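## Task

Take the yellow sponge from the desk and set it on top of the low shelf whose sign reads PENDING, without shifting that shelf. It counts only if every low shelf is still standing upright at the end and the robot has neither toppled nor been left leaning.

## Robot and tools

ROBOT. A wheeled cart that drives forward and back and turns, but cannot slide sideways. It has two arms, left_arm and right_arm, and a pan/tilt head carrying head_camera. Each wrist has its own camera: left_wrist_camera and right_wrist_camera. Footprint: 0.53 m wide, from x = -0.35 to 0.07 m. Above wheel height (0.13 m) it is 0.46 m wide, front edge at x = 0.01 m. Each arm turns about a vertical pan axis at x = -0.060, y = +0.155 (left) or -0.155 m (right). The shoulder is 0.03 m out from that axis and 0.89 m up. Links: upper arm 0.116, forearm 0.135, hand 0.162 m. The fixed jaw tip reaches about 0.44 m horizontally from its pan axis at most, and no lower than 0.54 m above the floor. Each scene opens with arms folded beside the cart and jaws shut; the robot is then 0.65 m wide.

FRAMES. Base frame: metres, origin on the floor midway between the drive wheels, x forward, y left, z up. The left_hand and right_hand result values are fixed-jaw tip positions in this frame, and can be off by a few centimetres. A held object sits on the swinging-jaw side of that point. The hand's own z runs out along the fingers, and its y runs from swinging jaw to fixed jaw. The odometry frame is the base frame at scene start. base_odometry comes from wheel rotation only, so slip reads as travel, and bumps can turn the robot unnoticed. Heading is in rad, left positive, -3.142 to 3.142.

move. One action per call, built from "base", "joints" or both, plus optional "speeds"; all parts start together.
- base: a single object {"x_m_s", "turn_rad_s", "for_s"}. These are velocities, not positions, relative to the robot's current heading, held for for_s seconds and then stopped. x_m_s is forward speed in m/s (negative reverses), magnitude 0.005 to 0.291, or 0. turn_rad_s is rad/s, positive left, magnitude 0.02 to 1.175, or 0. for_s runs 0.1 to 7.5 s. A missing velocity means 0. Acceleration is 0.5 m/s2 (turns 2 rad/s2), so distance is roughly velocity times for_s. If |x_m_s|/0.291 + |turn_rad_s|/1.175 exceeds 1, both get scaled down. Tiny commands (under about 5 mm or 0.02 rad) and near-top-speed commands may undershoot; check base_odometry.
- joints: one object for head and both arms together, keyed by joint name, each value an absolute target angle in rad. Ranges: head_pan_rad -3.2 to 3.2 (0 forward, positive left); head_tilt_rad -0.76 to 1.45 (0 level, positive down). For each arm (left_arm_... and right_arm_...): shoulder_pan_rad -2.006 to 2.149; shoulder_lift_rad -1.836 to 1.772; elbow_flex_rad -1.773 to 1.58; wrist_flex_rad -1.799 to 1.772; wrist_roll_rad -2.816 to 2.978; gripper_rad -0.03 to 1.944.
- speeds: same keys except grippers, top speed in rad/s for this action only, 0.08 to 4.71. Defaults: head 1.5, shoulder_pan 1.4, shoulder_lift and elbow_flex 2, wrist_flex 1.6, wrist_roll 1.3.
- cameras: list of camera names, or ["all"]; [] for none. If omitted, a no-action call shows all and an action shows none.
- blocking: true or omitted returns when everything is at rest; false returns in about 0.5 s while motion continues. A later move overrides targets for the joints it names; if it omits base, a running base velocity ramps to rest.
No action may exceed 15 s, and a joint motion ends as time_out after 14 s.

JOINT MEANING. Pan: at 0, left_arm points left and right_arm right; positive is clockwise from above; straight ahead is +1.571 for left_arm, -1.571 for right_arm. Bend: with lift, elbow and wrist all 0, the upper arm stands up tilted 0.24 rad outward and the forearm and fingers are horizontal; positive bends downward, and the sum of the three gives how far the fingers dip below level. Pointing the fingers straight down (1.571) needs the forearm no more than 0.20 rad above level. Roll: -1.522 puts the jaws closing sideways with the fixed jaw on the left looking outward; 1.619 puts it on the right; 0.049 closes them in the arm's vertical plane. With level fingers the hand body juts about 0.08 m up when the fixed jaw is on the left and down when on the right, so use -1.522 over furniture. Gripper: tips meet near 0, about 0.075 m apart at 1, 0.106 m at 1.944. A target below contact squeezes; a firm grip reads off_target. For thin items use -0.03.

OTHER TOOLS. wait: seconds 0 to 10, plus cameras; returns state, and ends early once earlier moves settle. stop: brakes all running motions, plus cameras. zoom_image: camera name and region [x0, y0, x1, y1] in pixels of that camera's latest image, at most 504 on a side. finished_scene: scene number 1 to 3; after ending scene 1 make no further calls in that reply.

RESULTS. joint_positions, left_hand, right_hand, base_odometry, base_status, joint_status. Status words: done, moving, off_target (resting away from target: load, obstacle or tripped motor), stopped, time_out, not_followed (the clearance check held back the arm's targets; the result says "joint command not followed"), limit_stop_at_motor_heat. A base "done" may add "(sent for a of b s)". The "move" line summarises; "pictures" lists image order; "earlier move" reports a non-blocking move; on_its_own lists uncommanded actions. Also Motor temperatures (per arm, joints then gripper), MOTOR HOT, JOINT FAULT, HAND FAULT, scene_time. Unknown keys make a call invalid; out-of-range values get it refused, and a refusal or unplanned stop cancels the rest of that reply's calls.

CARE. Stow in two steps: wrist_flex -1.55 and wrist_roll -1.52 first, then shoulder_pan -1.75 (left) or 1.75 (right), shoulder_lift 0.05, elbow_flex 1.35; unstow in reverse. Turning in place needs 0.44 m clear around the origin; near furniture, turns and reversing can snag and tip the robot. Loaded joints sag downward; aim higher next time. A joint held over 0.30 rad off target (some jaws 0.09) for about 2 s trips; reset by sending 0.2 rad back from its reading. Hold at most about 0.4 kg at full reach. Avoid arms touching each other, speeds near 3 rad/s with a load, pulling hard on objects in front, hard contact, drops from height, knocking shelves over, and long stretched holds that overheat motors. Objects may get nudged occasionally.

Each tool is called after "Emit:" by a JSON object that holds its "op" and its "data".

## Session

Emit:
{"op": "move", "data": {"joints": {"head_pan_rad":0,"head_tilt_rad":0.25}, "cameras": ["head_camera","right_wrist_camera","left_wrist_camera"]}}

Emit:
{"op": "move", "data": {"joints": {"head_pan_rad":-0.9}, "cameras": ["head_camera"]}}

Emit:
{"op": "move", "data": {"joints": {"head_pan_rad":-1.8}, "cameras": ["head_camera"]}}

Emit:
{"op": "move", "data": {"joints": {"head_pan_rad":-2.7}, "cameras": ["head_camera"]}}

Emit:
{"op": "move", "data": {"joints": {"head_pan_rad":2.7}, "cameras": ["head_camera"]}}

Emit:
{"op": "move", "data": {"joints": {"head_pan_rad":1.8}, "cameras": ["head_camera"]}}

Emit:
{"op": "move", "data": {"joints": {"head_pan_rad":0.9}, "cameras": ["head_camera"]}}

Scene clock: 0.93 s.
Motor temperatures (°C): left_arm=[30 30 29 30 30 29] | right_arm=[29 27 27 27 29 27]
move: done
base_odometry: x=+0.000 y=+0.000 heading=+0.000
base_status: not commanded
joint_positions: head_pan_rad=+0.000 head_tilt_rad=+0.242 left_arm_shoulder_pan_rad=+0.002 left_arm_shoulder_lift_rad=-1.688 left_arm_elbow_flex_rad=+1.459 left_arm_wrist_flex_rad=+0.984 left_arm_wrist_roll_rad=-0.001 left_arm_gripper_rad=+0.000 right_arm_shoulder_pan_rad=+0.004 right_arm_shoulder_lift_rad=-1.732 right_arm_elbow_flex_rad=+1.485 right_arm_wrist_flex_rad=+1.015 right_arm_wrist_roll_rad=+0.000 right_arm_gripper_rad=+0.000
joint_status: all done
left_hand: x=-0.0597 y=+0.3120 z=+0.8286 quat_wxyz=(+0.397, -0.918, +0.023, +0.009) (m; base frame)
right_hand: x=-0.0607 y=-0.3093 z=+0.8243 quat_wxyz=(+0.009, +0.024, +0.920, -0.391) (m; base frame)
pictures: head_camera, left_wrist_camera, right_wrist_camera
Images, in order (width x height): head_camera 644x476, left_wrist_camera 644x476, right_wrist_camera 644x476.

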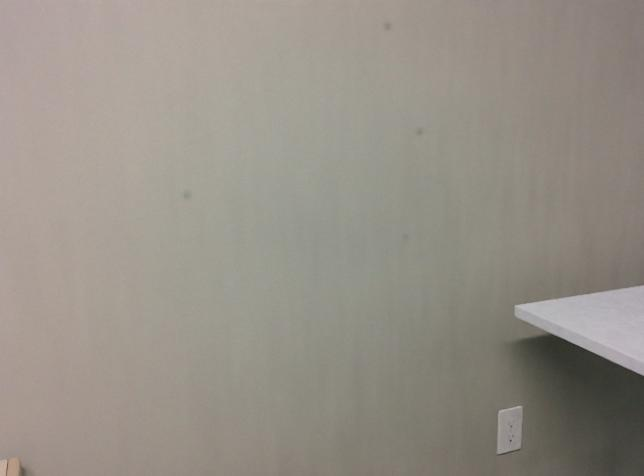

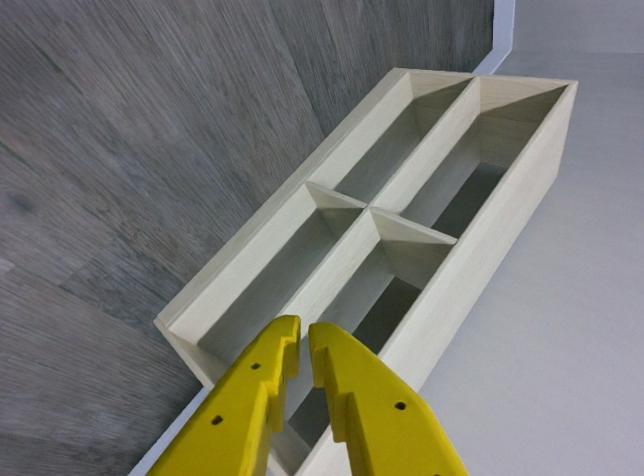

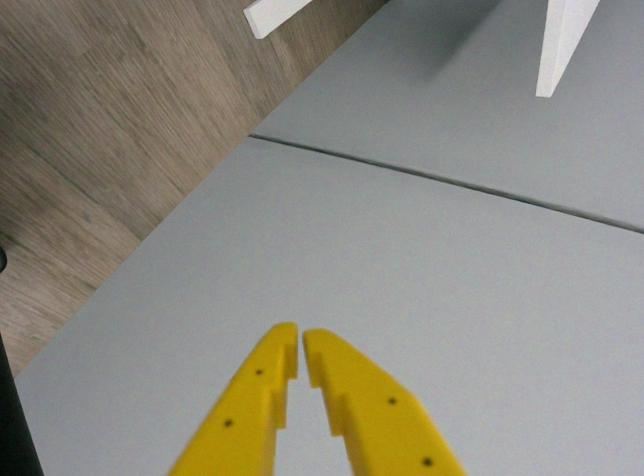

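Scene clock: 2.33 s.
move: done
base_odometry: x=+0.000 y=+0.000 heading=+0.000
base_status: not commanded
joint_positions: head_pan_rad=-0.891 head_tilt_rad=+0.242 left_arm_shoulder_pan_rad=+0.002 left_arm_shoulder_lift_rad=-1.688 left_arm_elbow_flex_rad=+1.459 left_arm_wrist_flex_rad=+0.984 left_arm_wrist_roll_rad=-0.001 left_arm_gripper_rad=+0.000 right_arm_shoulder_pan_rad=+0.004 right_arm_shoulder_lift_rad=-1.732 right_arm_elbow_flex_rad=+1.485 right_arm_wrist_flex_rad=+1.015 right_arm_wrist_roll_rad=+0.000 right_arm_gripper_rad=+0.000
joint_status: all done
left_hand: x=-0.0597 y=+0.3120 z=+0.8286 quat_wxyz=(+0.397, -0.918, +0.023, +0.009) (m; base frame)
right_hand: x=-0.0607 y=-0.3093 z=+0.8243 quat_wxyz=(+0.009, +0.024, +0.920, -0.391) (m; base frame)
pictures: head_camera
Images, in order (width x height): head_camera 644x476.

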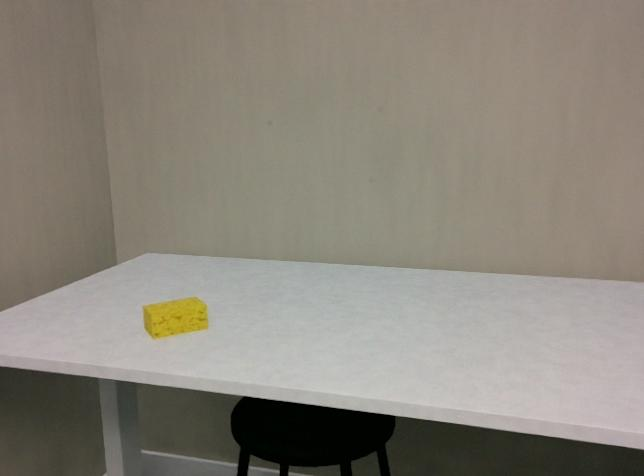

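Scene clock: 3.73 s.
move: done
base_odometry: x=+0.000 y=+0.000 heading=+0.000
base_status: not commanded
joint_positions: head_pan_rad=-1.790 head_tilt_rad=+0.242 left_arm_shoulder_pan_rad=+0.002 left_arm_shoulder_lift_rad=-1.688 left_arm_elbow_flex_rad=+1.459 left_arm_wrist_flex_rad=+0.984 left_arm_wrist_roll_rad=-0.001 left_arm_gripper_rad=+0.000 right_arm_shoulder_pan_rad=+0.004 right_arm_shoulder_lift_rad=-1.732 right_arm_elbow_flex_rad=+1.485 right_arm_wrist_flex_rad=+1.015 right_arm_wrist_roll_rad=+0.000 right_arm_gripper_rad=+0.000
joint_status: all done
left_hand: x=-0.0597 y=+0.3120 z=+0.8286 quat_wxyz=(+0.397, -0.918, +0.023, +0.009) (m; base frame)
right_hand: x=-0.0607 y=-0.3093 z=+0.8243 quat_wxyz=(+0.009, +0.024, +0.920, -0.391) (m; base frame)
pictures: head_camera
Images, in order (width x height): head_camera 644x476.

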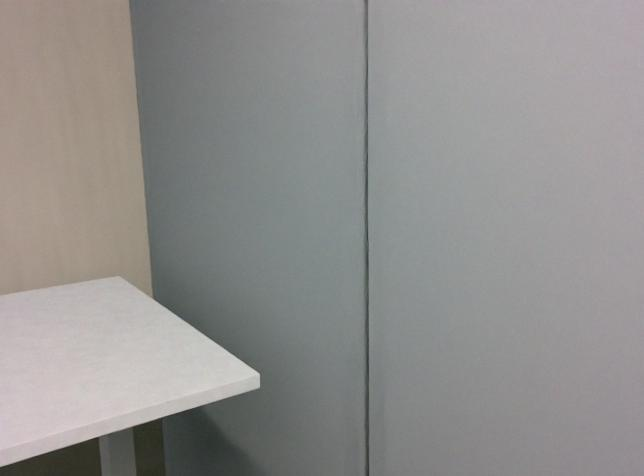

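Scene clock: 5.13 s.
move: done
base_odometry: x=+0.000 y=+0.000 heading=+0.000
base_status: not commanded
joint_positions: head_pan_rad=-2.691 head_tilt_rad=+0.242 left_arm_shoulder_pan_rad=+0.002 left_arm_shoulder_lift_rad=-1.688 left_arm_elbow_flex_rad=+1.459 left_arm_wrist_flex_rad=+0.984 left_arm_wrist_roll_rad=-0.001 left_arm_gripper_rad=+0.000 right_arm_shoulder_pan_rad=+0.004 right_arm_shoulder_lift_rad=-1.732 right_arm_elbow_flex_rad=+1.485 right_arm_wrist_flex_rad=+1.015 right_arm_wrist_roll_rad=+0.000 right_arm_gripper_rad=+0.000
joint_status: all done
left_hand: x=-0.0597 y=+0.3120 z=+0.8286 quat_wxyz=(+0.397, -0.918, +0.023, +0.009) (m; base frame)
right_hand: x=-0.0607 y=-0.3093 z=+0.8243 quat_wxyz=(+0.009, +0.024, +0.920, -0.391) (m; base frame)
pictures: head_camera
Images, in order (width x height): head_camera 644x476.

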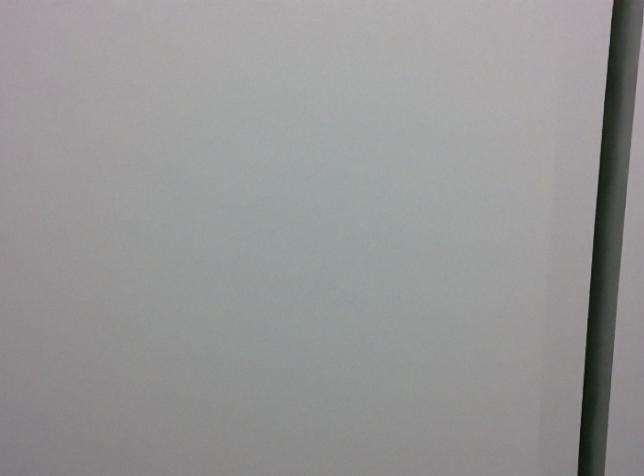

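Scene clock: 9.53 s.
move: done
base_odometry: x=+0.000 y=+0.000 heading=+0.000
base_status: not commanded
joint_positions: head_pan_rad=+2.689 head_tilt_rad=+0.242 left_arm_shoulder_pan_rad=+0.002 left_arm_shoulder_lift_rad=-1.688 left_arm_elbow_flex_rad=+1.459 left_arm_wrist_flex_rad=+0.984 left_arm_wrist_roll_rad=-0.001 left_arm_gripper_rad=+0.000 right_arm_shoulder_pan_rad=+0.004 right_arm_shoulder_lift_rad=-1.732 right_arm_elbow_flex_rad=+1.485 right_arm_wrist_flex_rad=+1.015 right_arm_wrist_roll_rad=+0.000 right_arm_gripper_rad=+0.000
joint_status: all done
left_hand: x=-0.0597 y=+0.3120 z=+0.8286 quat_wxyz=(+0.397, -0.918, +0.023, +0.009) (m; base frame)
right_hand: x=-0.0607 y=-0.3093 z=+0.8243 quat_wxyz=(+0.009, +0.024, +0.920, -0.391) (m; base frame)
pictures: head_camera
Images, in order (width x height): head_camera 644x476.

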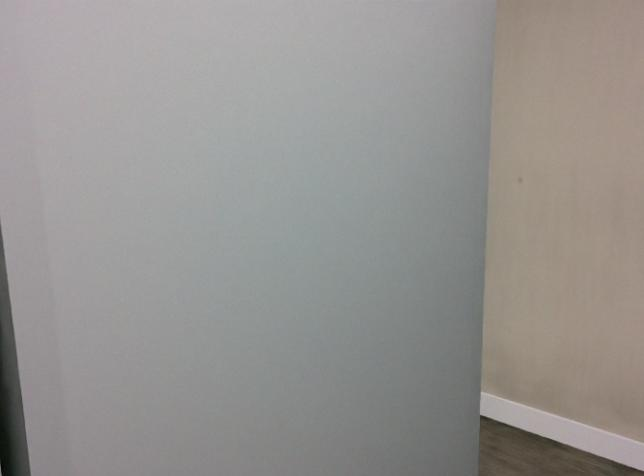

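Scene clock: 10.93 s.
move: done
base_odometry: x=+0.000 y=+0.000 heading=+0.000
base_status: not commanded
joint_positions: head_pan_rad=+1.809 head_tilt_rad=+0.242 left_arm_shoulder_pan_rad=+0.002 left_arm_shoulder_lift_rad=-1.688 left_arm_elbow_flex_rad=+1.459 left_arm_wrist_flex_rad=+0.984 left_arm_wrist_roll_rad=-0.001 left_arm_gripper_rad=+0.000 right_arm_shoulder_pan_rad=+0.004 right_arm_shoulder_lift_rad=-1.732 right_arm_elbow_flex_rad=+1.485 right_arm_wrist_flex_rad=+1.015 right_arm_wrist_roll_rad=+0.000 right_arm_gripper_rad=+0.000
joint_status: all done
left_hand: x=-0.0597 y=+0.3120 z=+0.8286 quat_wxyz=(+0.397, -0.918, +0.023, +0.009) (m; base frame)
right_hand: x=-0.0607 y=-0.3093 z=+0.8243 quat_wxyz=(+0.009, +0.024, +0.920, -0.391) (m; base frame)
pictures: head_camera
Images, in order (width x height): head_camera 644x476.

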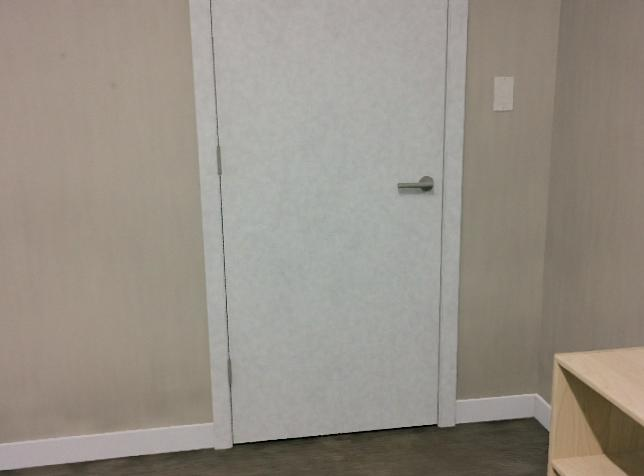

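Scene clock: 12.33 s.
move: done
base_odometry: x=+0.000 y=+0.000 heading=+0.000
base_status: not commanded
joint_positions: head_pan_rad=+0.910 head_tilt_rad=+0.242 left_arm_shoulder_pan_rad=+0.002 left_arm_shoulder_lift_rad=-1.688 left_arm_elbow_flex_rad=+1.459 left_arm_wrist_flex_rad=+0.984 left_arm_wrist_roll_rad=-0.001 left_arm_gripper_rad=+0.000 right_arm_shoulder_pan_rad=+0.004 right_arm_shoulder_lift_rad=-1.732 right_arm_elbow_flex_rad=+1.485 right_arm_wrist_flex_rad=+1.015 right_arm_wrist_roll_rad=+0.000 right_arm_gripper_rad=+0.000
joint_status: all done
left_hand: x=-0.0597 y=+0.3120 z=+0.8286 quat_wxyz=(+0.397, -0.918, +0.023, +0.009) (m; base frame)
right_hand: x=-0.0607 y=-0.3093 z=+0.8243 quat_wxyz=(+0.009, +0.024, +0.920, -0.391) (m; base frame)
pictures: head_camera
Images, in order (width x height): head_camera 644x476.

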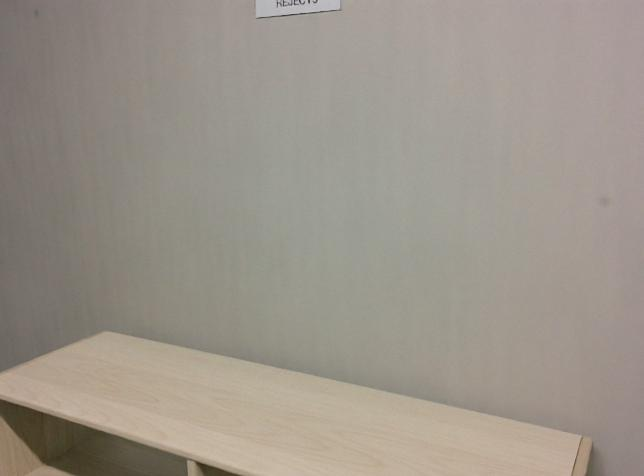

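Emit:
{"op": "move", "data": {"joints": {"head_pan_rad":-0.95,"head_tilt_rad":0.6}, "cameras": ["head_camera"]}}

Emit:
{"op": "move", "data": {"joints": {"head_pan_rad":-2.0,"head_tilt_rad":1.0}, "cameras": ["head_camera"]}}

Emit:
{"op": "move", "data": {"joints": {"head_pan_rad":2.3,"head_tilt_rad":0.6}, "cameras": ["head_camera"]}}

Scene clock: 22.97 s.
move: done
base_odometry: x=+0.000 y=+0.000 heading=+0.000
base_status: not commanded
joint_positions: head_pan_rad=-0.940 head_tilt_rad=+0.593 left_arm_shoulder_pan_rad=+0.002 left_arm_shoulder_lift_rad=-1.688 left_arm_elbow_flex_rad=+1.459 left_arm_wrist_flex_rad=+0.984 left_arm_wrist_roll_rad=-0.001 left_arm_gripper_rad=+0.000 right_arm_shoulder_pan_rad=+0.004 right_arm_shoulder_lift_rad=-1.732 right_arm_elbow_flex_rad=+1.485 right_arm_wrist_flex_rad=+1.015 right_arm_wrist_roll_rad=+0.000 right_arm_gripper_rad=+0.000
joint_status: all done
left_hand: x=-0.0597 y=+0.3120 z=+0.8286 quat_wxyz=(+0.397, -0.918, +0.023, +0.009) (m; base frame)
right_hand: x=-0.0607 y=-0.3093 z=+0.8243 quat_wxyz=(+0.009, +0.024, +0.920, -0.391) (m; base frame)
pictures: head_camera
Images, in order (width x height): head_camera 644x476.

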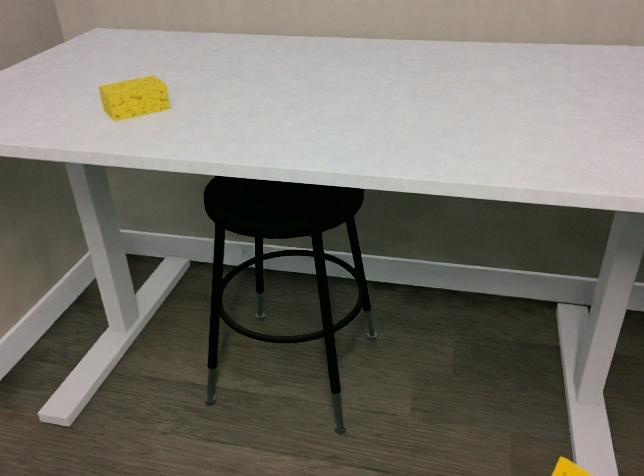

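Scene clock: 24.47 s.
move: done
base_odometry: x=+0.000 y=+0.000 heading=+0.000
base_status: not commanded
joint_positions: head_pan_rad=-1.991 head_tilt_rad=+0.994 left_arm_shoulder_pan_rad=+0.002 left_arm_shoulder_lift_rad=-1.688 left_arm_elbow_flex_rad=+1.459 left_arm_wrist_flex_rad=+0.984 left_arm_wrist_roll_rad=-0.001 left_arm_gripper_rad=+0.000 right_arm_shoulder_pan_rad=+0.004 right_arm_shoulder_lift_rad=-1.732 right_arm_elbow_flex_rad=+1.485 right_arm_wrist_flex_rad=+1.015 right_arm_wrist_roll_rad=+0.000 right_arm_gripper_rad=+0.000
joint_status: all done
left_hand: x=-0.0597 y=+0.3120 z=+0.8286 quat_wxyz=(+0.397, -0.918, +0.023, +0.009) (m; base frame)
right_hand: x=-0.0607 y=-0.3093 z=+0.8243 quat_wxyz=(+0.009, +0.024, +0.920, -0.391) (m; base frame)
pictures: head_camera
Images, in order (width x height): head_camera 644x476.

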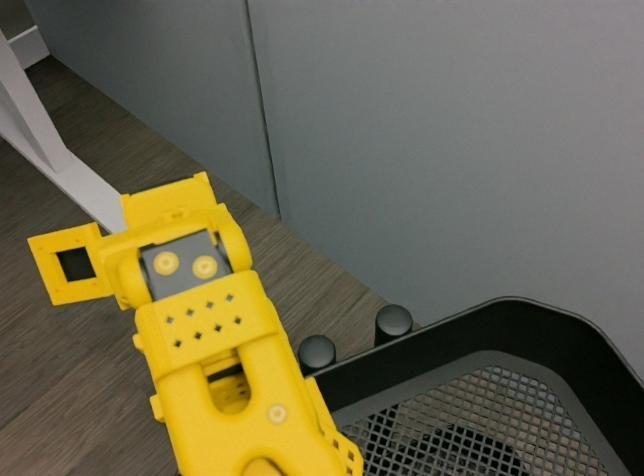

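Scene clock: 28.13 s.
move: done
base_odometry: x=+0.000 y=+0.000 heading=+0.000
base_status: not commanded
joint_positions: head_pan_rad=+2.289 head_tilt_rad=+0.613 left_arm_shoulder_pan_rad=+0.002 left_arm_shoulder_lift_rad=-1.688 left_arm_elbow_flex_rad=+1.459 left_arm_wrist_flex_rad=+0.984 left_arm_wrist_roll_rad=-0.001 left_arm_gripper_rad=+0.000 right_arm_shoulder_pan_rad=+0.004 right_arm_shoulder_lift_rad=-1.732 right_arm_elbow_flex_rad=+1.485 right_arm_wrist_flex_rad=+1.015 right_arm_wrist_roll_rad=+0.000 right_arm_gripper_rad=+0.000
joint_status: all done
left_hand: x=-0.0597 y=+0.3120 z=+0.8286 quat_wxyz=(+0.397, -0.918, +0.023, +0.009) (m; base frame)
right_hand: x=-0.0607 y=-0.3093 z=+0.8243 quat_wxyz=(+0.009, +0.024, +0.920, -0.391) (m; base frame)
pictures: head_camera
Images, in order (width x height): head_camera 644x476.

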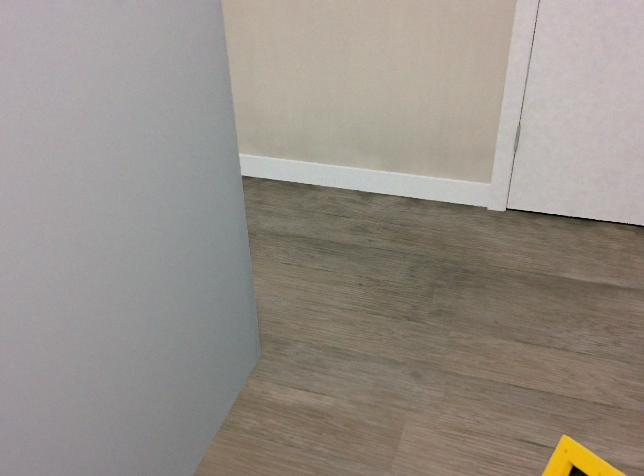

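Emit:
{"op": "move", "data": {"base": {"turn_rad_s":-0.3,"for_s":0.92}, "joints": {"left_arm_shoulder_lift_rad":-0.2,"left_arm_elbow_flex_rad":0,"left_arm_wrist_flex_rad":0.5,"left_arm_wrist_roll_rad":-1.78,"left_arm_gripper_rad":1.45,"head_pan_rad":-0.5,"head_tilt_rad":0.8}}}

Emit:
{"op": "move", "data": {"base": {"x_m_s":0.22,"for_s":3.38}, "joints": {"left_arm_shoulder_pan_rad":1.97}}}

Emit:
{"op": "move", "data": {"base": {"turn_rad_s":-0.5,"for_s":1.74}, "joints": {"head_pan_rad":0,"head_tilt_rad":0.8}, "cameras": ["head_camera","left_wrist_camera"]}}

Scene clock: 86.60 s.
move: done
base_odometry: x=+0.000 y=+0.000 heading=-0.280
base_status: done (sent for 0.93 of 0.93 s)
joint_positions: head_pan_rad=-0.491 head_tilt_rad=+0.794 left_arm_shoulder_pan_rad=-0.004 left_arm_shoulder_lift_rad=-0.197 left_arm_elbow_flex_rad=+0.039 left_arm_wrist_flex_rad=+0.514 left_arm_wrist_roll_rad=-1.776 left_arm_gripper_rad=+1.442 right_arm_shoulder_pan_rad=-0.004 right_arm_shoulder_lift_rad=-1.732 right_arm_elbow_flex_rad=+1.485 right_arm_wrist_flex_rad=+1.015 right_arm_wrist_roll_rad=+0.000 right_arm_gripper_rad=+0.000
joint_status: all done
left_hand: x=-0.0690 y=+0.4742 z=+0.9820 quat_wxyz=(+0.348, -0.504, +0.648, +0.452) (m; base frame)
right_hand: x=-0.0595 y=-0.3093 z=+0.8243 quat_wxyz=(+0.010, +0.021, +0.920, -0.390) (m; base frame)
pictures: none

Scene clock: 91.00 s.
move: done
base_odometry: x=+0.712 y=-0.206 heading=-0.281
base_status: done (sent for 3.37 of 3.37 s)
joint_positions: head_pan_rad=-0.491 head_tilt_rad=+0.794 left_arm_shoulder_pan_rad=+1.964 left_arm_shoulder_lift_rad=-0.197 left_arm_elbow_flex_rad=+0.039 left_arm_wrist_flex_rad=+0.514 left_arm_wrist_roll_rad=-1.785 left_arm_gripper_rad=+1.442 right_arm_shoulder_pan_rad=+0.003 right_arm_shoulder_lift_rad=-1.732 right_arm_elbow_flex_rad=+1.485 right_arm_wrist_flex_rad=+1.015 right_arm_wrist_roll_rad=+0.000 right_arm_gripper_rad=+0.000
joint_status: all done
left_hand: x=+0.2378 y=+0.0397 z=+0.9821 quat_wxyz=(+0.570, +0.264, +0.777, -0.037) (m; base frame)
right_hand: x=-0.0604 y=-0.3093 z=+0.8243 quat_wxyz=(+0.009, +0.024, +0.920, -0.391) (m; base frame)
pictures: none

Scene clock: 93.37 s.
move: done
base_odometry: x=+0.711 y=-0.206 heading=-1.147
base_status: done (sent for 1.73 of 1.73 s)
joint_positions: head_pan_rad=-0.011 head_tilt_rad=+0.794 left_arm_shoulder_pan_rad=+1.967 left_arm_shoulder_lift_rad=-0.197 left_arm_elbow_flex_rad=+0.039 left_arm_wrist_flex_rad=+0.514 left_arm_wrist_roll_rad=-1.785 left_arm_gripper_rad=+1.442 right_arm_shoulder_pan_rad=+0.003 right_arm_shoulder_lift_rad=-1.732 right_arm_elbow_flex_rad=+1.485 right_arm_wrist_flex_rad=+1.015 right_arm_wrist_roll_rad=+0.000 right_arm_gripper_rad=+0.000
joint_status: all done
left_hand: x=+0.2375 y=+0.0388 z=+0.9821 quat_wxyz=(+0.570, +0.266, +0.777, -0.038) (m; base frame)
right_hand: x=-0.0604 y=-0.3093 z=+0.8243 quat_wxyz=(+0.009, +0.024, +0.920, -0.391) (m; base frame)
pictures: head_camera, left_wrist_camera
Images, in order (width x height): head_camera 644x476, left_wrist_camera 644x476.

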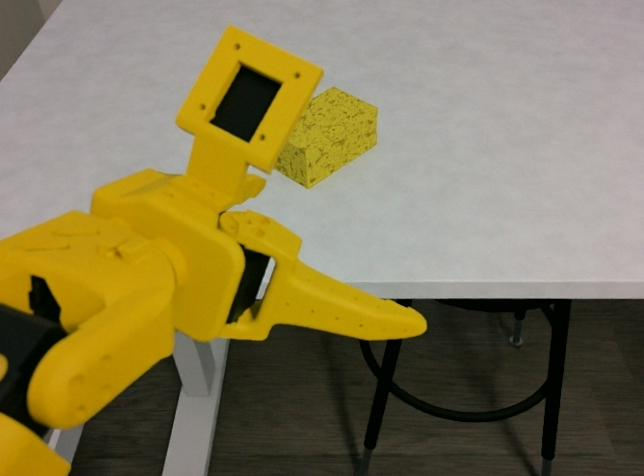

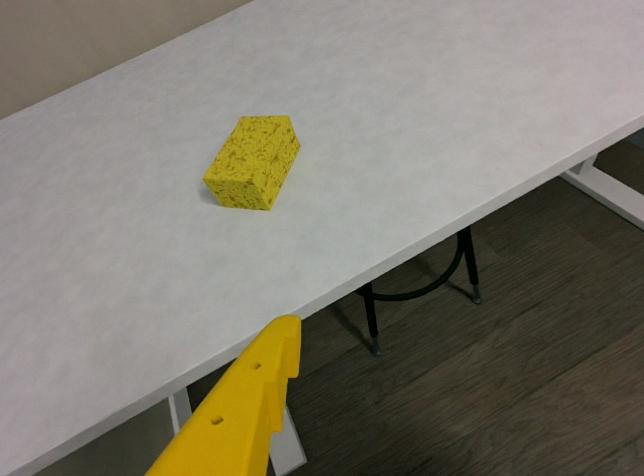

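Emit:
{"op": "move", "data": {"base": {"turn_rad_s":0.3,"for_s":0.76}}}

Emit:
{"op": "move", "data": {"base": {"x_m_s":0.15,"for_s":1.75}}}

Emit:
{"op": "move", "data": {"base": {"turn_rad_s":-0.3,"for_s":0.78}, "joints": {"left_arm_shoulder_lift_rad":0.62,"left_arm_elbow_flex_rad":-0.85,"left_arm_shoulder_pan_rad":1.98,"left_arm_wrist_flex_rad":0.6,"head_tilt_rad":0.9}, "cameras": ["head_camera","left_wrist_camera"]}}

Scene clock: 110.80 s.
move: done
base_odometry: x=+0.711 y=-0.206 heading=-0.918
base_status: done (sent for 0.77 of 0.77 s)
joint_positions: head_pan_rad=-0.011 head_tilt_rad=+0.794 left_arm_shoulder_pan_rad=+1.968 left_arm_shoulder_lift_rad=-0.197 left_arm_elbow_flex_rad=+0.039 left_arm_wrist_flex_rad=+0.514 left_arm_wrist_roll_rad=-1.785 left_arm_gripper_rad=+1.442 right_arm_shoulder_pan_rad=+0.000 right_arm_shoulder_lift_rad=-1.732 right_arm_elbow_flex_rad=+1.485 right_arm_wrist_flex_rad=+1.015 right_arm_wrist_roll_rad=+0.000 right_arm_gripper_rad=+0.000
joint_status: not commanded
left_hand: x=+0.2373 y=+0.0383 z=+0.9821 quat_wxyz=(+0.569, +0.266, +0.777, -0.038) (m; base frame)
right_hand: x=-0.0599 y=-0.3093 z=+0.8243 quat_wxyz=(+0.010, +0.022, +0.920, -0.391) (m; base frame)
pictures: none

Scene clock: 113.43 s.
move: done
base_odometry: x=+0.872 y=-0.417 heading=-0.919
base_status: done (sent for 1.77 of 1.77 s)
joint_positions: head_pan_rad=-0.011 head_tilt_rad=+0.794 left_arm_shoulder_pan_rad=+1.965 left_arm_shoulder_lift_rad=-0.197 left_arm_elbow_flex_rad=+0.039 left_arm_wrist_flex_rad=+0.514 left_arm_wrist_roll_rad=-1.785 left_arm_gripper_rad=+1.442 right_arm_shoulder_pan_rad=+0.001 right_arm_shoulder_lift_rad=-1.732 right_arm_elbow_flex_rad=+1.485 right_arm_wrist_flex_rad=+1.015 right_arm_wrist_roll_rad=+0.000 right_arm_gripper_rad=+0.000
joint_status: not commanded
left_hand: x=+0.2377 y=+0.0393 z=+0.9821 quat_wxyz=(+0.570, +0.265, +0.777, -0.038) (m; base frame)
right_hand: x=-0.0602 y=-0.3093 z=+0.8243 quat_wxyz=(+0.009, +0.023, +0.920, -0.391) (m; base frame)
pictures: none

Scene clock: 114.83 s.
move: done
base_odometry: x=+0.872 y=-0.417 heading=-1.148
base_status: done (sent for 0.77 of 0.77 s)
joint_positions: head_pan_rad=-0.011 head_tilt_rad=+0.894 left_arm_shoulder_pan_rad=+1.982 left_arm_shoulder_lift_rad=+0.636 left_arm_elbow_flex_rad=-0.811 left_arm_wrist_flex_rad=+0.597 left_arm_wrist_roll_rad=-1.785 left_arm_gripper_rad=+1.442 right_arm_shoulder_pan_rad=+0.001 right_arm_shoulder_lift_rad=-1.732 right_arm_elbow_flex_rad=+1.485 right_arm_wrist_flex_rad=+1.015 right_arm_wrist_roll_rad=+0.000 right_arm_gripper_rad=+0.000
joint_status: all done
left_hand: x=+0.3086 y=+0.0024 z=+0.9326 quat_wxyz=(+0.542, +0.278, +0.792, -0.040) (m; base frame)
right_hand: x=-0.0602 y=-0.3093 z=+0.8243 quat_wxyz=(+0.009, +0.023, +0.920, -0.391) (m; base frame)
pictures: head_camera, left_wrist_camera
Images, in order (width x height): head_camera 644x476, left_wrist_camera 644x476.

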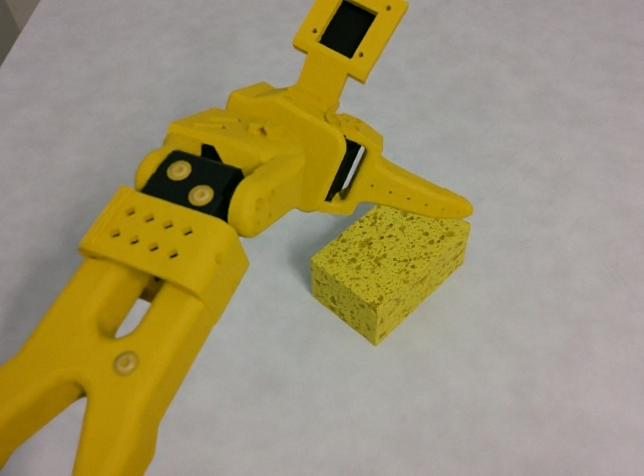

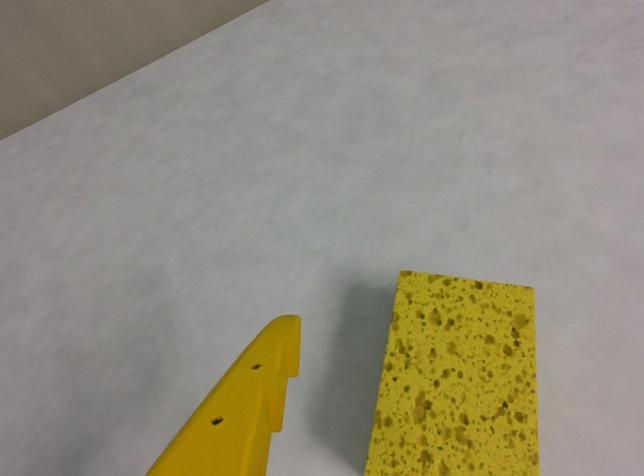

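Emit:
{"op": "move", "data": {"joints": {"left_arm_shoulder_pan_rad":2.01}}}

Emit:
{"op": "move", "data": {"joints": {"left_arm_shoulder_lift_rad":1.03,"left_arm_elbow_flex_rad":-0.9,"left_arm_wrist_flex_rad":0.57}, "speeds": {"left_arm_shoulder_lift_rad":0.5,"left_arm_elbow_flex_rad":0.3}, "cameras": ["head_camera","left_wrist_camera"]}}

Scene clock: 121.70 s.
move: done
base_odometry: x=+0.872 y=-0.417 heading=-1.148
base_status: not commanded
joint_positions: head_pan_rad=-0.011 head_tilt_rad=+0.894 left_arm_shoulder_pan_rad=+2.007 left_arm_shoulder_lift_rad=+0.636 left_arm_elbow_flex_rad=-0.811 left_arm_wrist_flex_rad=+0.597 left_arm_wrist_roll_rad=-1.785 left_arm_gripper_rad=+1.442 right_arm_shoulder_pan_rad=+0.001 right_arm_shoulder_lift_rad=-1.732 right_arm_elbow_flex_rad=+1.485 right_arm_wrist_flex_rad=+1.015 right_arm_wrist_roll_rad=+0.000 right_arm_gripper_rad=+0.000
joint_status: all done
left_hand: x=+0.3048 y=-0.0066 z=+0.9326 quat_wxyz=(+0.541, +0.287, +0.789, -0.047) (m; base frame)
right_hand: x=-0.0602 y=-0.3093 z=+0.8243 quat_wxyz=(+0.009, +0.023, +0.920, -0.391) (m; base frame)
pictures: none

Scene clock: 123.03 s.
move: done
base_odometry: x=+0.872 y=-0.417 heading=-1.147
base_status: not commanded
joint_positions: head_pan_rad=-0.011 head_tilt_rad=+0.894 left_arm_shoulder_pan_rad=+2.002 left_arm_shoulder_lift_rad=+1.021 left_arm_elbow_flex_rad=-0.897 left_arm_wrist_flex_rad=+0.571 left_arm_wrist_roll_rad=-1.785 left_arm_gripper_rad=+1.442 right_arm_shoulder_pan_rad=+0.003 right_arm_shoulder_lift_rad=-1.732 right_arm_elbow_flex_rad=+1.485 right_arm_wrist_flex_rad=+1.015 right_arm_wrist_roll_rad=+0.000 right_arm_gripper_rad=+0.000
joint_status: all done
left_hand: x=+0.3065 y=-0.0054 z=+0.8161 quat_wxyz=(+0.423, +0.308, +0.852, -0.036) (m; base frame)
right_hand: x=-0.0604 y=-0.3093 z=+0.8243 quat_wxyz=(+0.009, +0.024, +0.920, -0.391) (m; base frame)
pictures: head_camera, left_wrist_camera
Images, in order (width x height): head_camera 644x476, left_wrist_camera 644x476.

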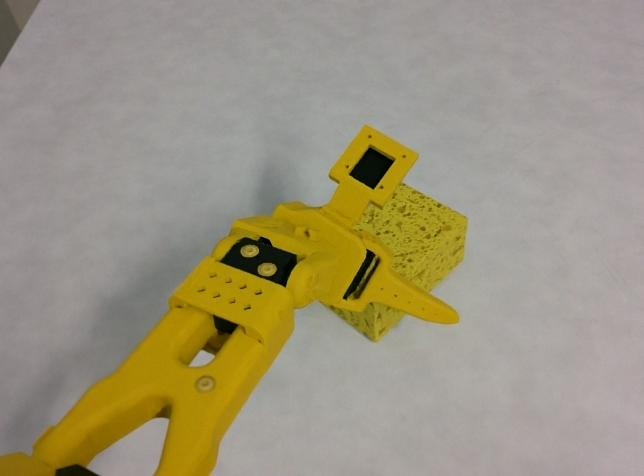

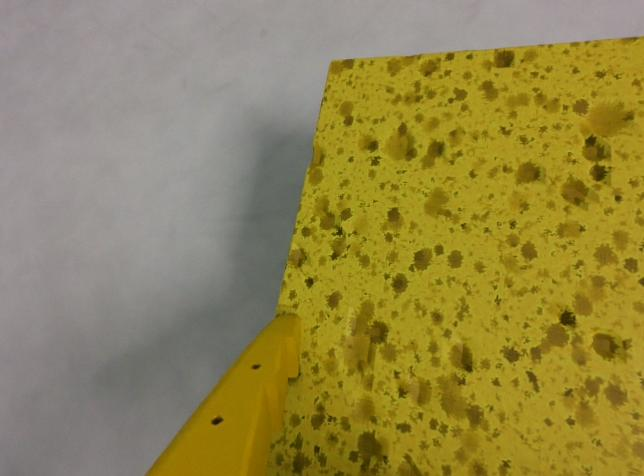

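Emit:
{"op": "move", "data": {"joints": {"left_arm_shoulder_lift_rad":0.8}}}

Emit:
{"op": "move", "data": {"joints": {"left_arm_shoulder_pan_rad":1.972}}}

Emit:
{"op": "move", "data": {"joints": {"left_arm_shoulder_lift_rad":1.05,"left_arm_elbow_flex_rad":-0.88,"left_arm_wrist_flex_rad":0.57}, "speeds": {"left_arm_shoulder_lift_rad":0.5,"left_arm_elbow_flex_rad":0.3}, "cameras": ["head_camera","left_wrist_camera"]}}

Scene clock: 132.07 s.
move: done
base_odometry: x=+0.872 y=-0.417 heading=-1.147
base_status: not commanded
joint_positions: head_pan_rad=-0.011 head_tilt_rad=+0.894 left_arm_shoulder_pan_rad=+2.005 left_arm_shoulder_lift_rad=+0.870 left_arm_elbow_flex_rad=-0.889 left_arm_wrist_flex_rad=+0.582 left_arm_wrist_roll_rad=-1.785 left_arm_gripper_rad=+1.442 right_arm_shoulder_pan_rad=+0.003 right_arm_shoulder_lift_rad=-1.732 right_arm_elbow_flex_rad=+1.485 right_arm_wrist_flex_rad=+1.015 right_arm_wrist_roll_rad=+0.000 right_arm_gripper_rad=+0.000
joint_status: all done
left_hand: x=+0.3115 y=-0.0090 z=+0.8688 quat_wxyz=(+0.481, +0.299, +0.823, -0.041) (m; base frame)
right_hand: x=-0.0604 y=-0.3093 z=+0.8243 quat_wxyz=(+0.009, +0.024, +0.920, -0.391) (m; base frame)
pictures: none

Scene clock: 133.00 s.
move: done
base_odometry: x=+0.872 y=-0.417 heading=-1.148
base_status: not commanded
joint_positions: head_pan_rad=-0.011 head_tilt_rad=+0.894 left_arm_shoulder_pan_rad=+1.974 left_arm_shoulder_lift_rad=+0.870 left_arm_elbow_flex_rad=-0.889 left_arm_wrist_flex_rad=+0.582 left_arm_wrist_roll_rad=-1.785 left_arm_gripper_rad=+1.442 right_arm_shoulder_pan_rad=+0.003 right_arm_shoulder_lift_rad=-1.732 right_arm_elbow_flex_rad=+1.485 right_arm_wrist_flex_rad=+1.015 right_arm_wrist_roll_rad=+0.000 right_arm_gripper_rad=+0.000
joint_status: all done
left_hand: x=+0.3164 y=+0.0025 z=+0.8688 quat_wxyz=(+0.482, +0.286, +0.828, -0.034) (m; base frame)
right_hand: x=-0.0604 y=-0.3093 z=+0.8243 quat_wxyz=(+0.009, +0.024, +0.920, -0.391) (m; base frame)
pictures: none

Scene clock: 134.00 s.
move: done
base_odometry: x=+0.872 y=-0.417 heading=-1.148
base_status: not commanded
joint_positions: head_pan_rad=-0.011 head_tilt_rad=+0.894 left_arm_shoulder_pan_rad=+1.971 left_arm_shoulder_lift_rad=+1.068 left_arm_elbow_flex_rad=-0.877 left_arm_wrist_flex_rad=+0.582 left_arm_wrist_roll_rad=-1.785 left_arm_gripper_rad=+1.442 right_arm_shoulder_pan_rad=+0.003 right_arm_shoulder_lift_rad=-1.732 right_arm_elbow_flex_rad=+1.485 right_arm_wrist_flex_rad=+1.015 right_arm_wrist_roll_rad=+0.000 right_arm_gripper_rad=+0.000
joint_status: all done
left_hand: x=+0.3040 y=+0.0090 z=+0.7923 quat_wxyz=(+0.387, +0.300, +0.871, -0.027) (m; base frame)
right_hand: x=-0.0604 y=-0.3093 z=+0.8243 quat_wxyz=(+0.009, +0.024, +0.920, -0.391) (m; base frame)
pictures: head_camera, left_wrist_camera
Images, in order (width x height): head_camera 644x476, left_wrist_camera 644x476.

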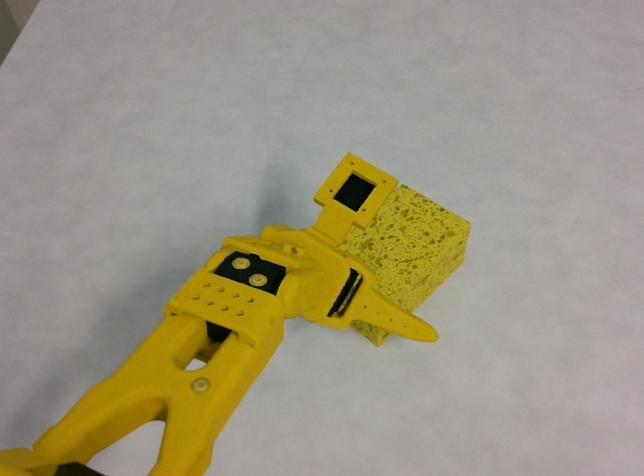

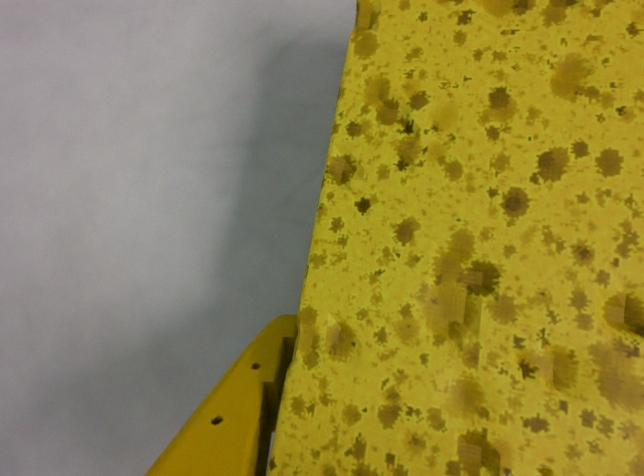

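Good. Close.

Emit:
{"op": "move", "data": {"joints": {"left_arm_gripper_rad":0.55}}}

Emit:
{"op": "move", "data": {"joints": {"left_arm_gripper_rad":0.82}, "cameras": ["head_camera","left_wrist_camera"]}}

Scene clock: 138.40 s.
move: off_target
base_odometry: x=+0.872 y=-0.417 heading=-1.148
base_status: not commanded
joint_positions: head_pan_rad=-0.011 head_tilt_rad=+0.894 left_arm_shoulder_pan_rad=+1.979 left_arm_shoulder_lift_rad=+1.068 left_arm_elbow_flex_rad=-0.877 left_arm_wrist_flex_rad=+0.580 left_arm_wrist_roll_rad=-1.776 left_arm_gripper_rad=+0.945 right_arm_shoulder_pan_rad=+0.003 right_arm_shoulder_lift_rad=-1.732 right_arm_elbow_flex_rad=+1.485 right_arm_wrist_flex_rad=+1.015 right_arm_wrist_roll_rad=+0.000 right_arm_gripper_rad=+0.000
joint_status: left_arm_gripper_rad off_target (ended at +0.945, target +0.550)
left_hand: x=+0.3030 y=+0.0062 z=+0.7925 quat_wxyz=(+0.388, +0.299, +0.871, -0.030) (m; base frame)
right_hand: x=-0.0604 y=-0.3093 z=+0.8243 quat_wxyz=(+0.009, +0.024, +0.920, -0.391) (m; base frame)
pictures: none

Scene clock: 138.70 s.
move: off_target
base_odometry: x=+0.872 y=-0.417 heading=-1.148
base_status: not commanded
joint_positions: head_pan_rad=-0.011 head_tilt_rad=+0.894 left_arm_shoulder_pan_rad=+1.979 left_arm_shoulder_lift_rad=+1.068 left_arm_elbow_flex_rad=-0.877 left_arm_wrist_flex_rad=+0.580 left_arm_wrist_roll_rad=-1.776 left_arm_gripper_rad=+0.945 right_arm_shoulder_pan_rad=+0.003 right_arm_shoulder_lift_rad=-1.732 right_arm_elbow_flex_rad=+1.485 right_arm_wrist_flex_rad=+1.015 right_arm_wrist_roll_rad=+0.000 right_arm_gripper_rad=+0.000
joint_status: left_arm_gripper_rad off_target (ended at +0.945, target +0.820)
left_hand: x=+0.3030 y=+0.0062 z=+0.7925 quat_wxyz=(+0.388, +0.299, +0.871, -0.030) (m; base frame)
right_hand: x=-0.0604 y=-0.3093 z=+0.8243 quat_wxyz=(+0.009, +0.024, +0.920, -0.391) (m; base frame)
pictures: head_camera, left_wrist_camera
Images, in order (width x height): head_camera 644x476, left_wrist_camera 644x476.

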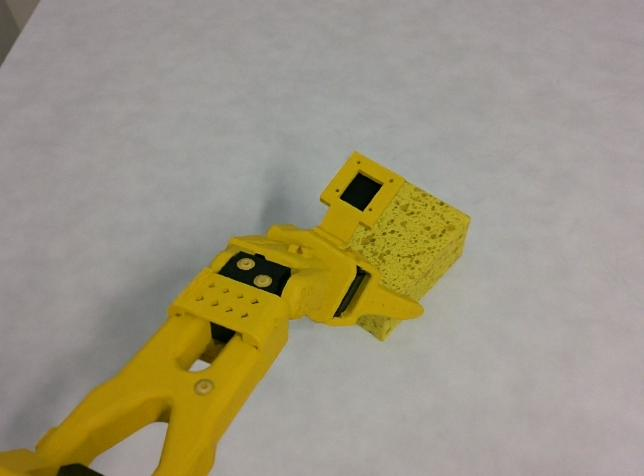

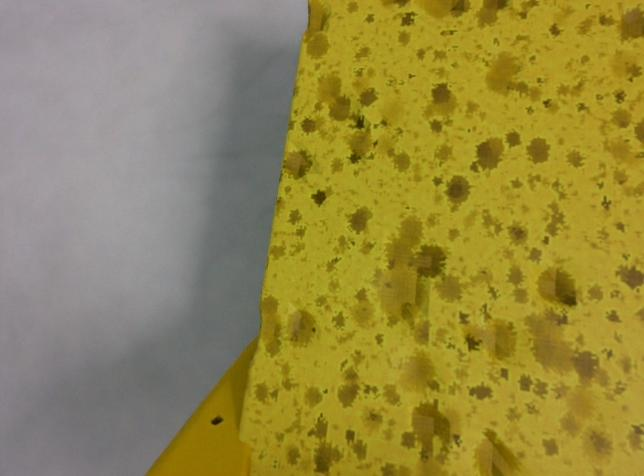

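Emit:
{"op": "move", "data": {"joints": {"left_arm_shoulder_lift_rad":0.6}, "speeds": {"left_arm_shoulder_lift_rad":0.6}}}

Emit:
{"op": "move", "data": {"base": {"x_m_s":-0.15,"for_s":1.9}, "joints": {"left_arm_shoulder_lift_rad":0.1,"left_arm_elbow_flex_rad":-0.2,"left_arm_wrist_flex_rad":0.6}, "speeds": {"left_arm_shoulder_lift_rad":0.6,"left_arm_elbow_flex_rad":0.8}}}

Emit:
{"op": "move", "data": {"base": {"turn_rad_s":0.5,"for_s":1.5}, "joints": {"left_arm_shoulder_lift_rad":-0.8,"left_arm_elbow_flex_rad":0.9,"left_arm_wrist_flex_rad":0.4,"left_arm_wrist_roll_rad":-1.522,"left_arm_shoulder_pan_rad":1.57}, "speeds": {"left_arm_shoulder_lift_rad":0.8,"left_arm_elbow_flex_rad":0.9,"left_arm_wrist_roll_rad":0.5,"left_arm_shoulder_pan_rad":0.5}, "cameras": ["head_camera","left_wrist_camera"]}}

Scene clock: 172.13 s.
move: done
base_odometry: x=+0.872 y=-0.417 heading=-1.148
base_status: not commanded
joint_positions: head_pan_rad=-0.011 head_tilt_rad=+0.894 left_arm_shoulder_pan_rad=+1.970 left_arm_shoulder_lift_rad=+0.672 left_arm_elbow_flex_rad=-0.874 left_arm_wrist_flex_rad=+0.580 left_arm_wrist_roll_rad=-1.785 left_arm_gripper_rad=+0.945 right_arm_shoulder_pan_rad=+0.003 right_arm_shoulder_lift_rad=-1.732 right_arm_elbow_flex_rad=+1.485 right_arm_wrist_flex_rad=+1.015 right_arm_wrist_roll_rad=+0.000 right_arm_gripper_rad=+0.000
joint_status: all done
left_hand: x=+0.3146 y=+0.0052 z=+0.9390 quat_wxyz=(+0.560, +0.269, +0.783, -0.038) (m; base frame)
right_hand: x=-0.0604 y=-0.3093 z=+0.8243 quat_wxyz=(+0.009, +0.024, +0.920, -0.391) (m; base frame)
pictures: none

Scene clock: 175.00 s.
move: done
base_odometry: x=+0.755 y=-0.157 heading=-1.149
base_status: done (sent for 1.9 of 1.9 s)
joint_positions: head_pan_rad=-0.011 head_tilt_rad=+0.894 left_arm_shoulder_pan_rad=+1.971 left_arm_shoulder_lift_rad=+0.159 left_arm_elbow_flex_rad=-0.194 left_arm_wrist_flex_rad=+0.597 left_arm_wrist_roll_rad=-1.785 left_arm_gripper_rad=+0.945 right_arm_shoulder_pan_rad=-0.002 right_arm_shoulder_lift_rad=-1.732 right_arm_elbow_flex_rad=+1.485 right_arm_wrist_flex_rad=+1.015 right_arm_wrist_roll_rad=+0.000 right_arm_gripper_rad=+0.000
joint_status: all done
left_hand: x=+0.2628 y=+0.0265 z=+0.9268 quat_wxyz=(+0.482, +0.285, +0.828, -0.033) (m; base frame)
right_hand: x=-0.0597 y=-0.3093 z=+0.8243 quat_wxyz=(+0.010, +0.021, +0.920, -0.390) (m; base frame)
pictures: none

Scene clock: 177.20 s.
move: done
base_odometry: x=+0.755 y=-0.156 heading=-0.397
base_status: done (sent for 1.5 of 1.5 s)
joint_positions: head_pan_rad=-0.011 head_tilt_rad=+0.894 left_arm_shoulder_pan_rad=+1.572 left_arm_shoulder_lift_rad=-0.768 left_arm_elbow_flex_rad=+0.907 left_arm_wrist_flex_rad=+0.416 left_arm_wrist_roll_rad=-1.529 left_arm_gripper_rad=+0.945 right_arm_shoulder_pan_rad=+0.000 right_arm_shoulder_lift_rad=-1.732 right_arm_elbow_flex_rad=+1.485 right_arm_wrist_flex_rad=+1.015 right_arm_wrist_roll_rad=+0.000 right_arm_gripper_rad=+0.000
joint_status: all done
left_hand: x=+0.1830 y=+0.1623 z=+0.8961 quat_wxyz=(+0.486, +0.004, +0.874, +0.001) (m; base frame)
right_hand: x=-0.0599 y=-0.3093 z=+0.8243 quat_wxyz=(+0.010, +0.022, +0.920, -0.391) (m; base frame)
pictures: head_camera, left_wrist_camera
Images, in order (width x height): head_camera 644x476, left_wrist_camera 644x476.

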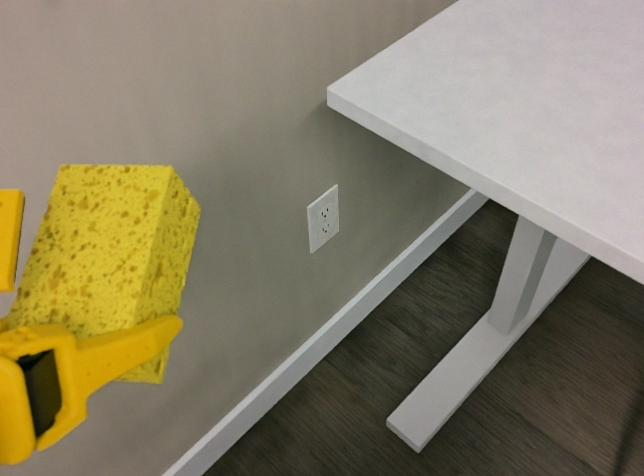

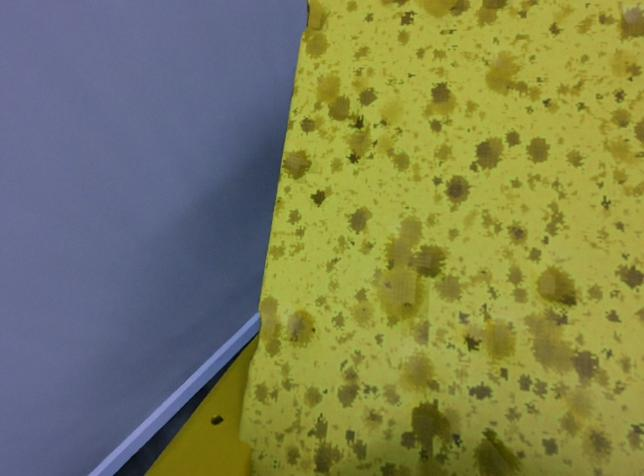

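Emit:
{"op": "move", "data": {"base": {"x_m_s":-0.24,"for_s":3.4}}}

Emit:
{"op": "move", "data": {"base": {"turn_rad_s":0.8,"for_s":3.0}, "joints": {"head_tilt_rad":0.3}, "cameras": ["head_camera"]}}

Scene clock: 210.63 s.
move: done
base_odometry: x=+0.002 y=+0.157 heading=-0.395
base_status: done (sent for 3.4 of 3.4 s)
joint_positions: head_pan_rad=-0.011 head_tilt_rad=+0.894 left_arm_shoulder_pan_rad=+1.572 left_arm_shoulder_lift_rad=-0.770 left_arm_elbow_flex_rad=+0.907 left_arm_wrist_flex_rad=+0.416 left_arm_wrist_roll_rad=-1.529 left_arm_gripper_rad=+0.945 right_arm_shoulder_pan_rad=+0.003 right_arm_shoulder_lift_rad=-1.732 right_arm_elbow_flex_rad=+1.485 right_arm_wrist_flex_rad=+1.015 right_arm_wrist_roll_rad=+0.000 right_arm_gripper_rad=+0.000
joint_status: not commanded
left_hand: x=+0.1830 y=+0.1623 z=+0.8964 quat_wxyz=(+0.487, +0.004, +0.873, +0.001) (m; base frame)
right_hand: x=-0.0604 y=-0.3093 z=+0.8243 quat_wxyz=(+0.009, +0.024, +0.920, -0.391) (m; base frame)
pictures: none

Scene clock: 214.43 s.
move: done
base_odometry: x=+0.002 y=+0.158 heading=+2.003
base_status: done (sent for 3 of 3 s)
joint_positions: head_pan_rad=-0.011 head_tilt_rad=+0.312 left_arm_shoulder_pan_rad=+1.566 left_arm_shoulder_lift_rad=-0.770 left_arm_elbow_flex_rad=+0.907 left_arm_wrist_flex_rad=+0.416 left_arm_wrist_roll_rad=-1.529 left_arm_gripper_rad=+0.945 right_arm_shoulder_pan_rad=-0.002 right_arm_shoulder_lift_rad=-1.732 right_arm_elbow_flex_rad=+1.485 right_arm_wrist_flex_rad=+1.015 right_arm_wrist_roll_rad=+0.000 right_arm_gripper_rad=+0.000
joint_status: all done
left_hand: x=+0.1829 y=+0.1638 z=+0.8964 quat_wxyz=(+0.487, +0.001, +0.873, +0.003) (m; base frame)
right_hand: x=-0.0597 y=-0.3093 z=+0.8243 quat_wxyz=(+0.010, +0.021, +0.920, -0.390) (m; base frame)
pictures: head_camera
Images, in order (width x height): head_camera 644x476.

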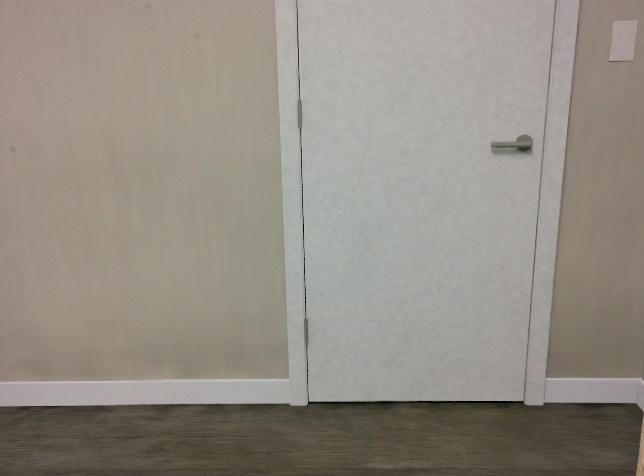

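Emit:
{"op": "move", "data": {"base": {"x_m_s":0.25,"for_s":5.5}, "joints": {"head_pan_rad":1.2,"head_tilt_rad":0.35}}}

Emit:
{"op": "move", "data": {"base": {"turn_rad_s":0.8,"for_s":1.96}, "joints": {"head_pan_rad":0,"head_tilt_rad":0.3}, "cameras": ["head_camera"]}}

Scene clock: 234.07 s.
move: done
base_odometry: x=-0.573 y=+1.408 heading=+2.002
base_status: done (sent for 5.5 of 5.5 s)
joint_positions: head_pan_rad=+1.189 head_tilt_rad=+0.342 left_arm_shoulder_pan_rad=+1.566 left_arm_shoulder_lift_rad=-0.770 left_arm_elbow_flex_rad=+0.907 left_arm_wrist_flex_rad=+0.416 left_arm_wrist_roll_rad=-1.529 left_arm_gripper_rad=+0.945 right_arm_shoulder_pan_rad=+0.001 right_arm_shoulder_lift_rad=-1.732 right_arm_elbow_flex_rad=+1.485 right_arm_wrist_flex_rad=+1.015 right_arm_wrist_roll_rad=+0.000 right_arm_gripper_rad=+0.000
joint_status: all done
left_hand: x=+0.1829 y=+0.1638 z=+0.8964 quat_wxyz=(+0.487, +0.001, +0.873, +0.003) (m; base frame)
right_hand: x=-0.0602 y=-0.3093 z=+0.8243 quat_wxyz=(+0.009, +0.023, +0.920, -0.391) (m; base frame)
pictures: none

Scene clock: 236.83 s.
move: done
base_odometry: x=-0.573 y=+1.407 heading=-2.707
base_status: done (sent for 1.97 of 1.97 s)
joint_positions: head_pan_rad=+0.009 head_tilt_rad=+0.312 left_arm_shoulder_pan_rad=+1.566 left_arm_shoulder_lift_rad=-0.770 left_arm_elbow_flex_rad=+0.907 left_arm_wrist_flex_rad=+0.416 left_arm_wrist_roll_rad=-1.529 left_arm_gripper_rad=+0.945 right_arm_shoulder_pan_rad=-0.002 right_arm_shoulder_lift_rad=-1.732 right_arm_elbow_flex_rad=+1.485 right_arm_wrist_flex_rad=+1.015 right_arm_wrist_roll_rad=+0.000 right_arm_gripper_rad=+0.000
joint_status: all done
left_hand: x=+0.1829 y=+0.1638 z=+0.8964 quat_wxyz=(+0.487, +0.001, +0.873, +0.003) (m; base frame)
right_hand: x=-0.0597 y=-0.3093 z=+0.8243 quat_wxyz=(+0.010, +0.021, +0.920, -0.390) (m; base frame)
pictures: head_camera
Images, in order (width x height): head_camera 644x476.

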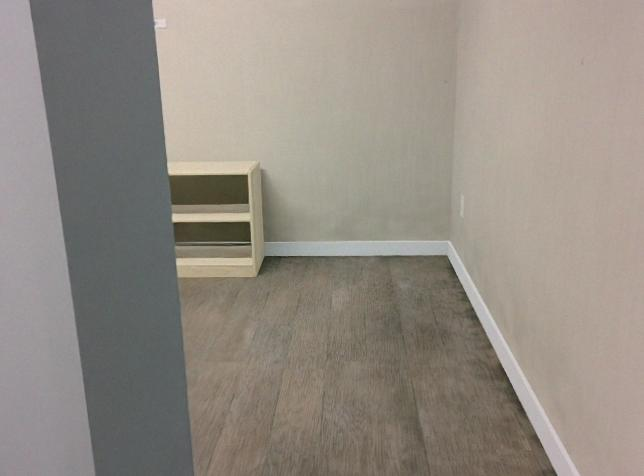

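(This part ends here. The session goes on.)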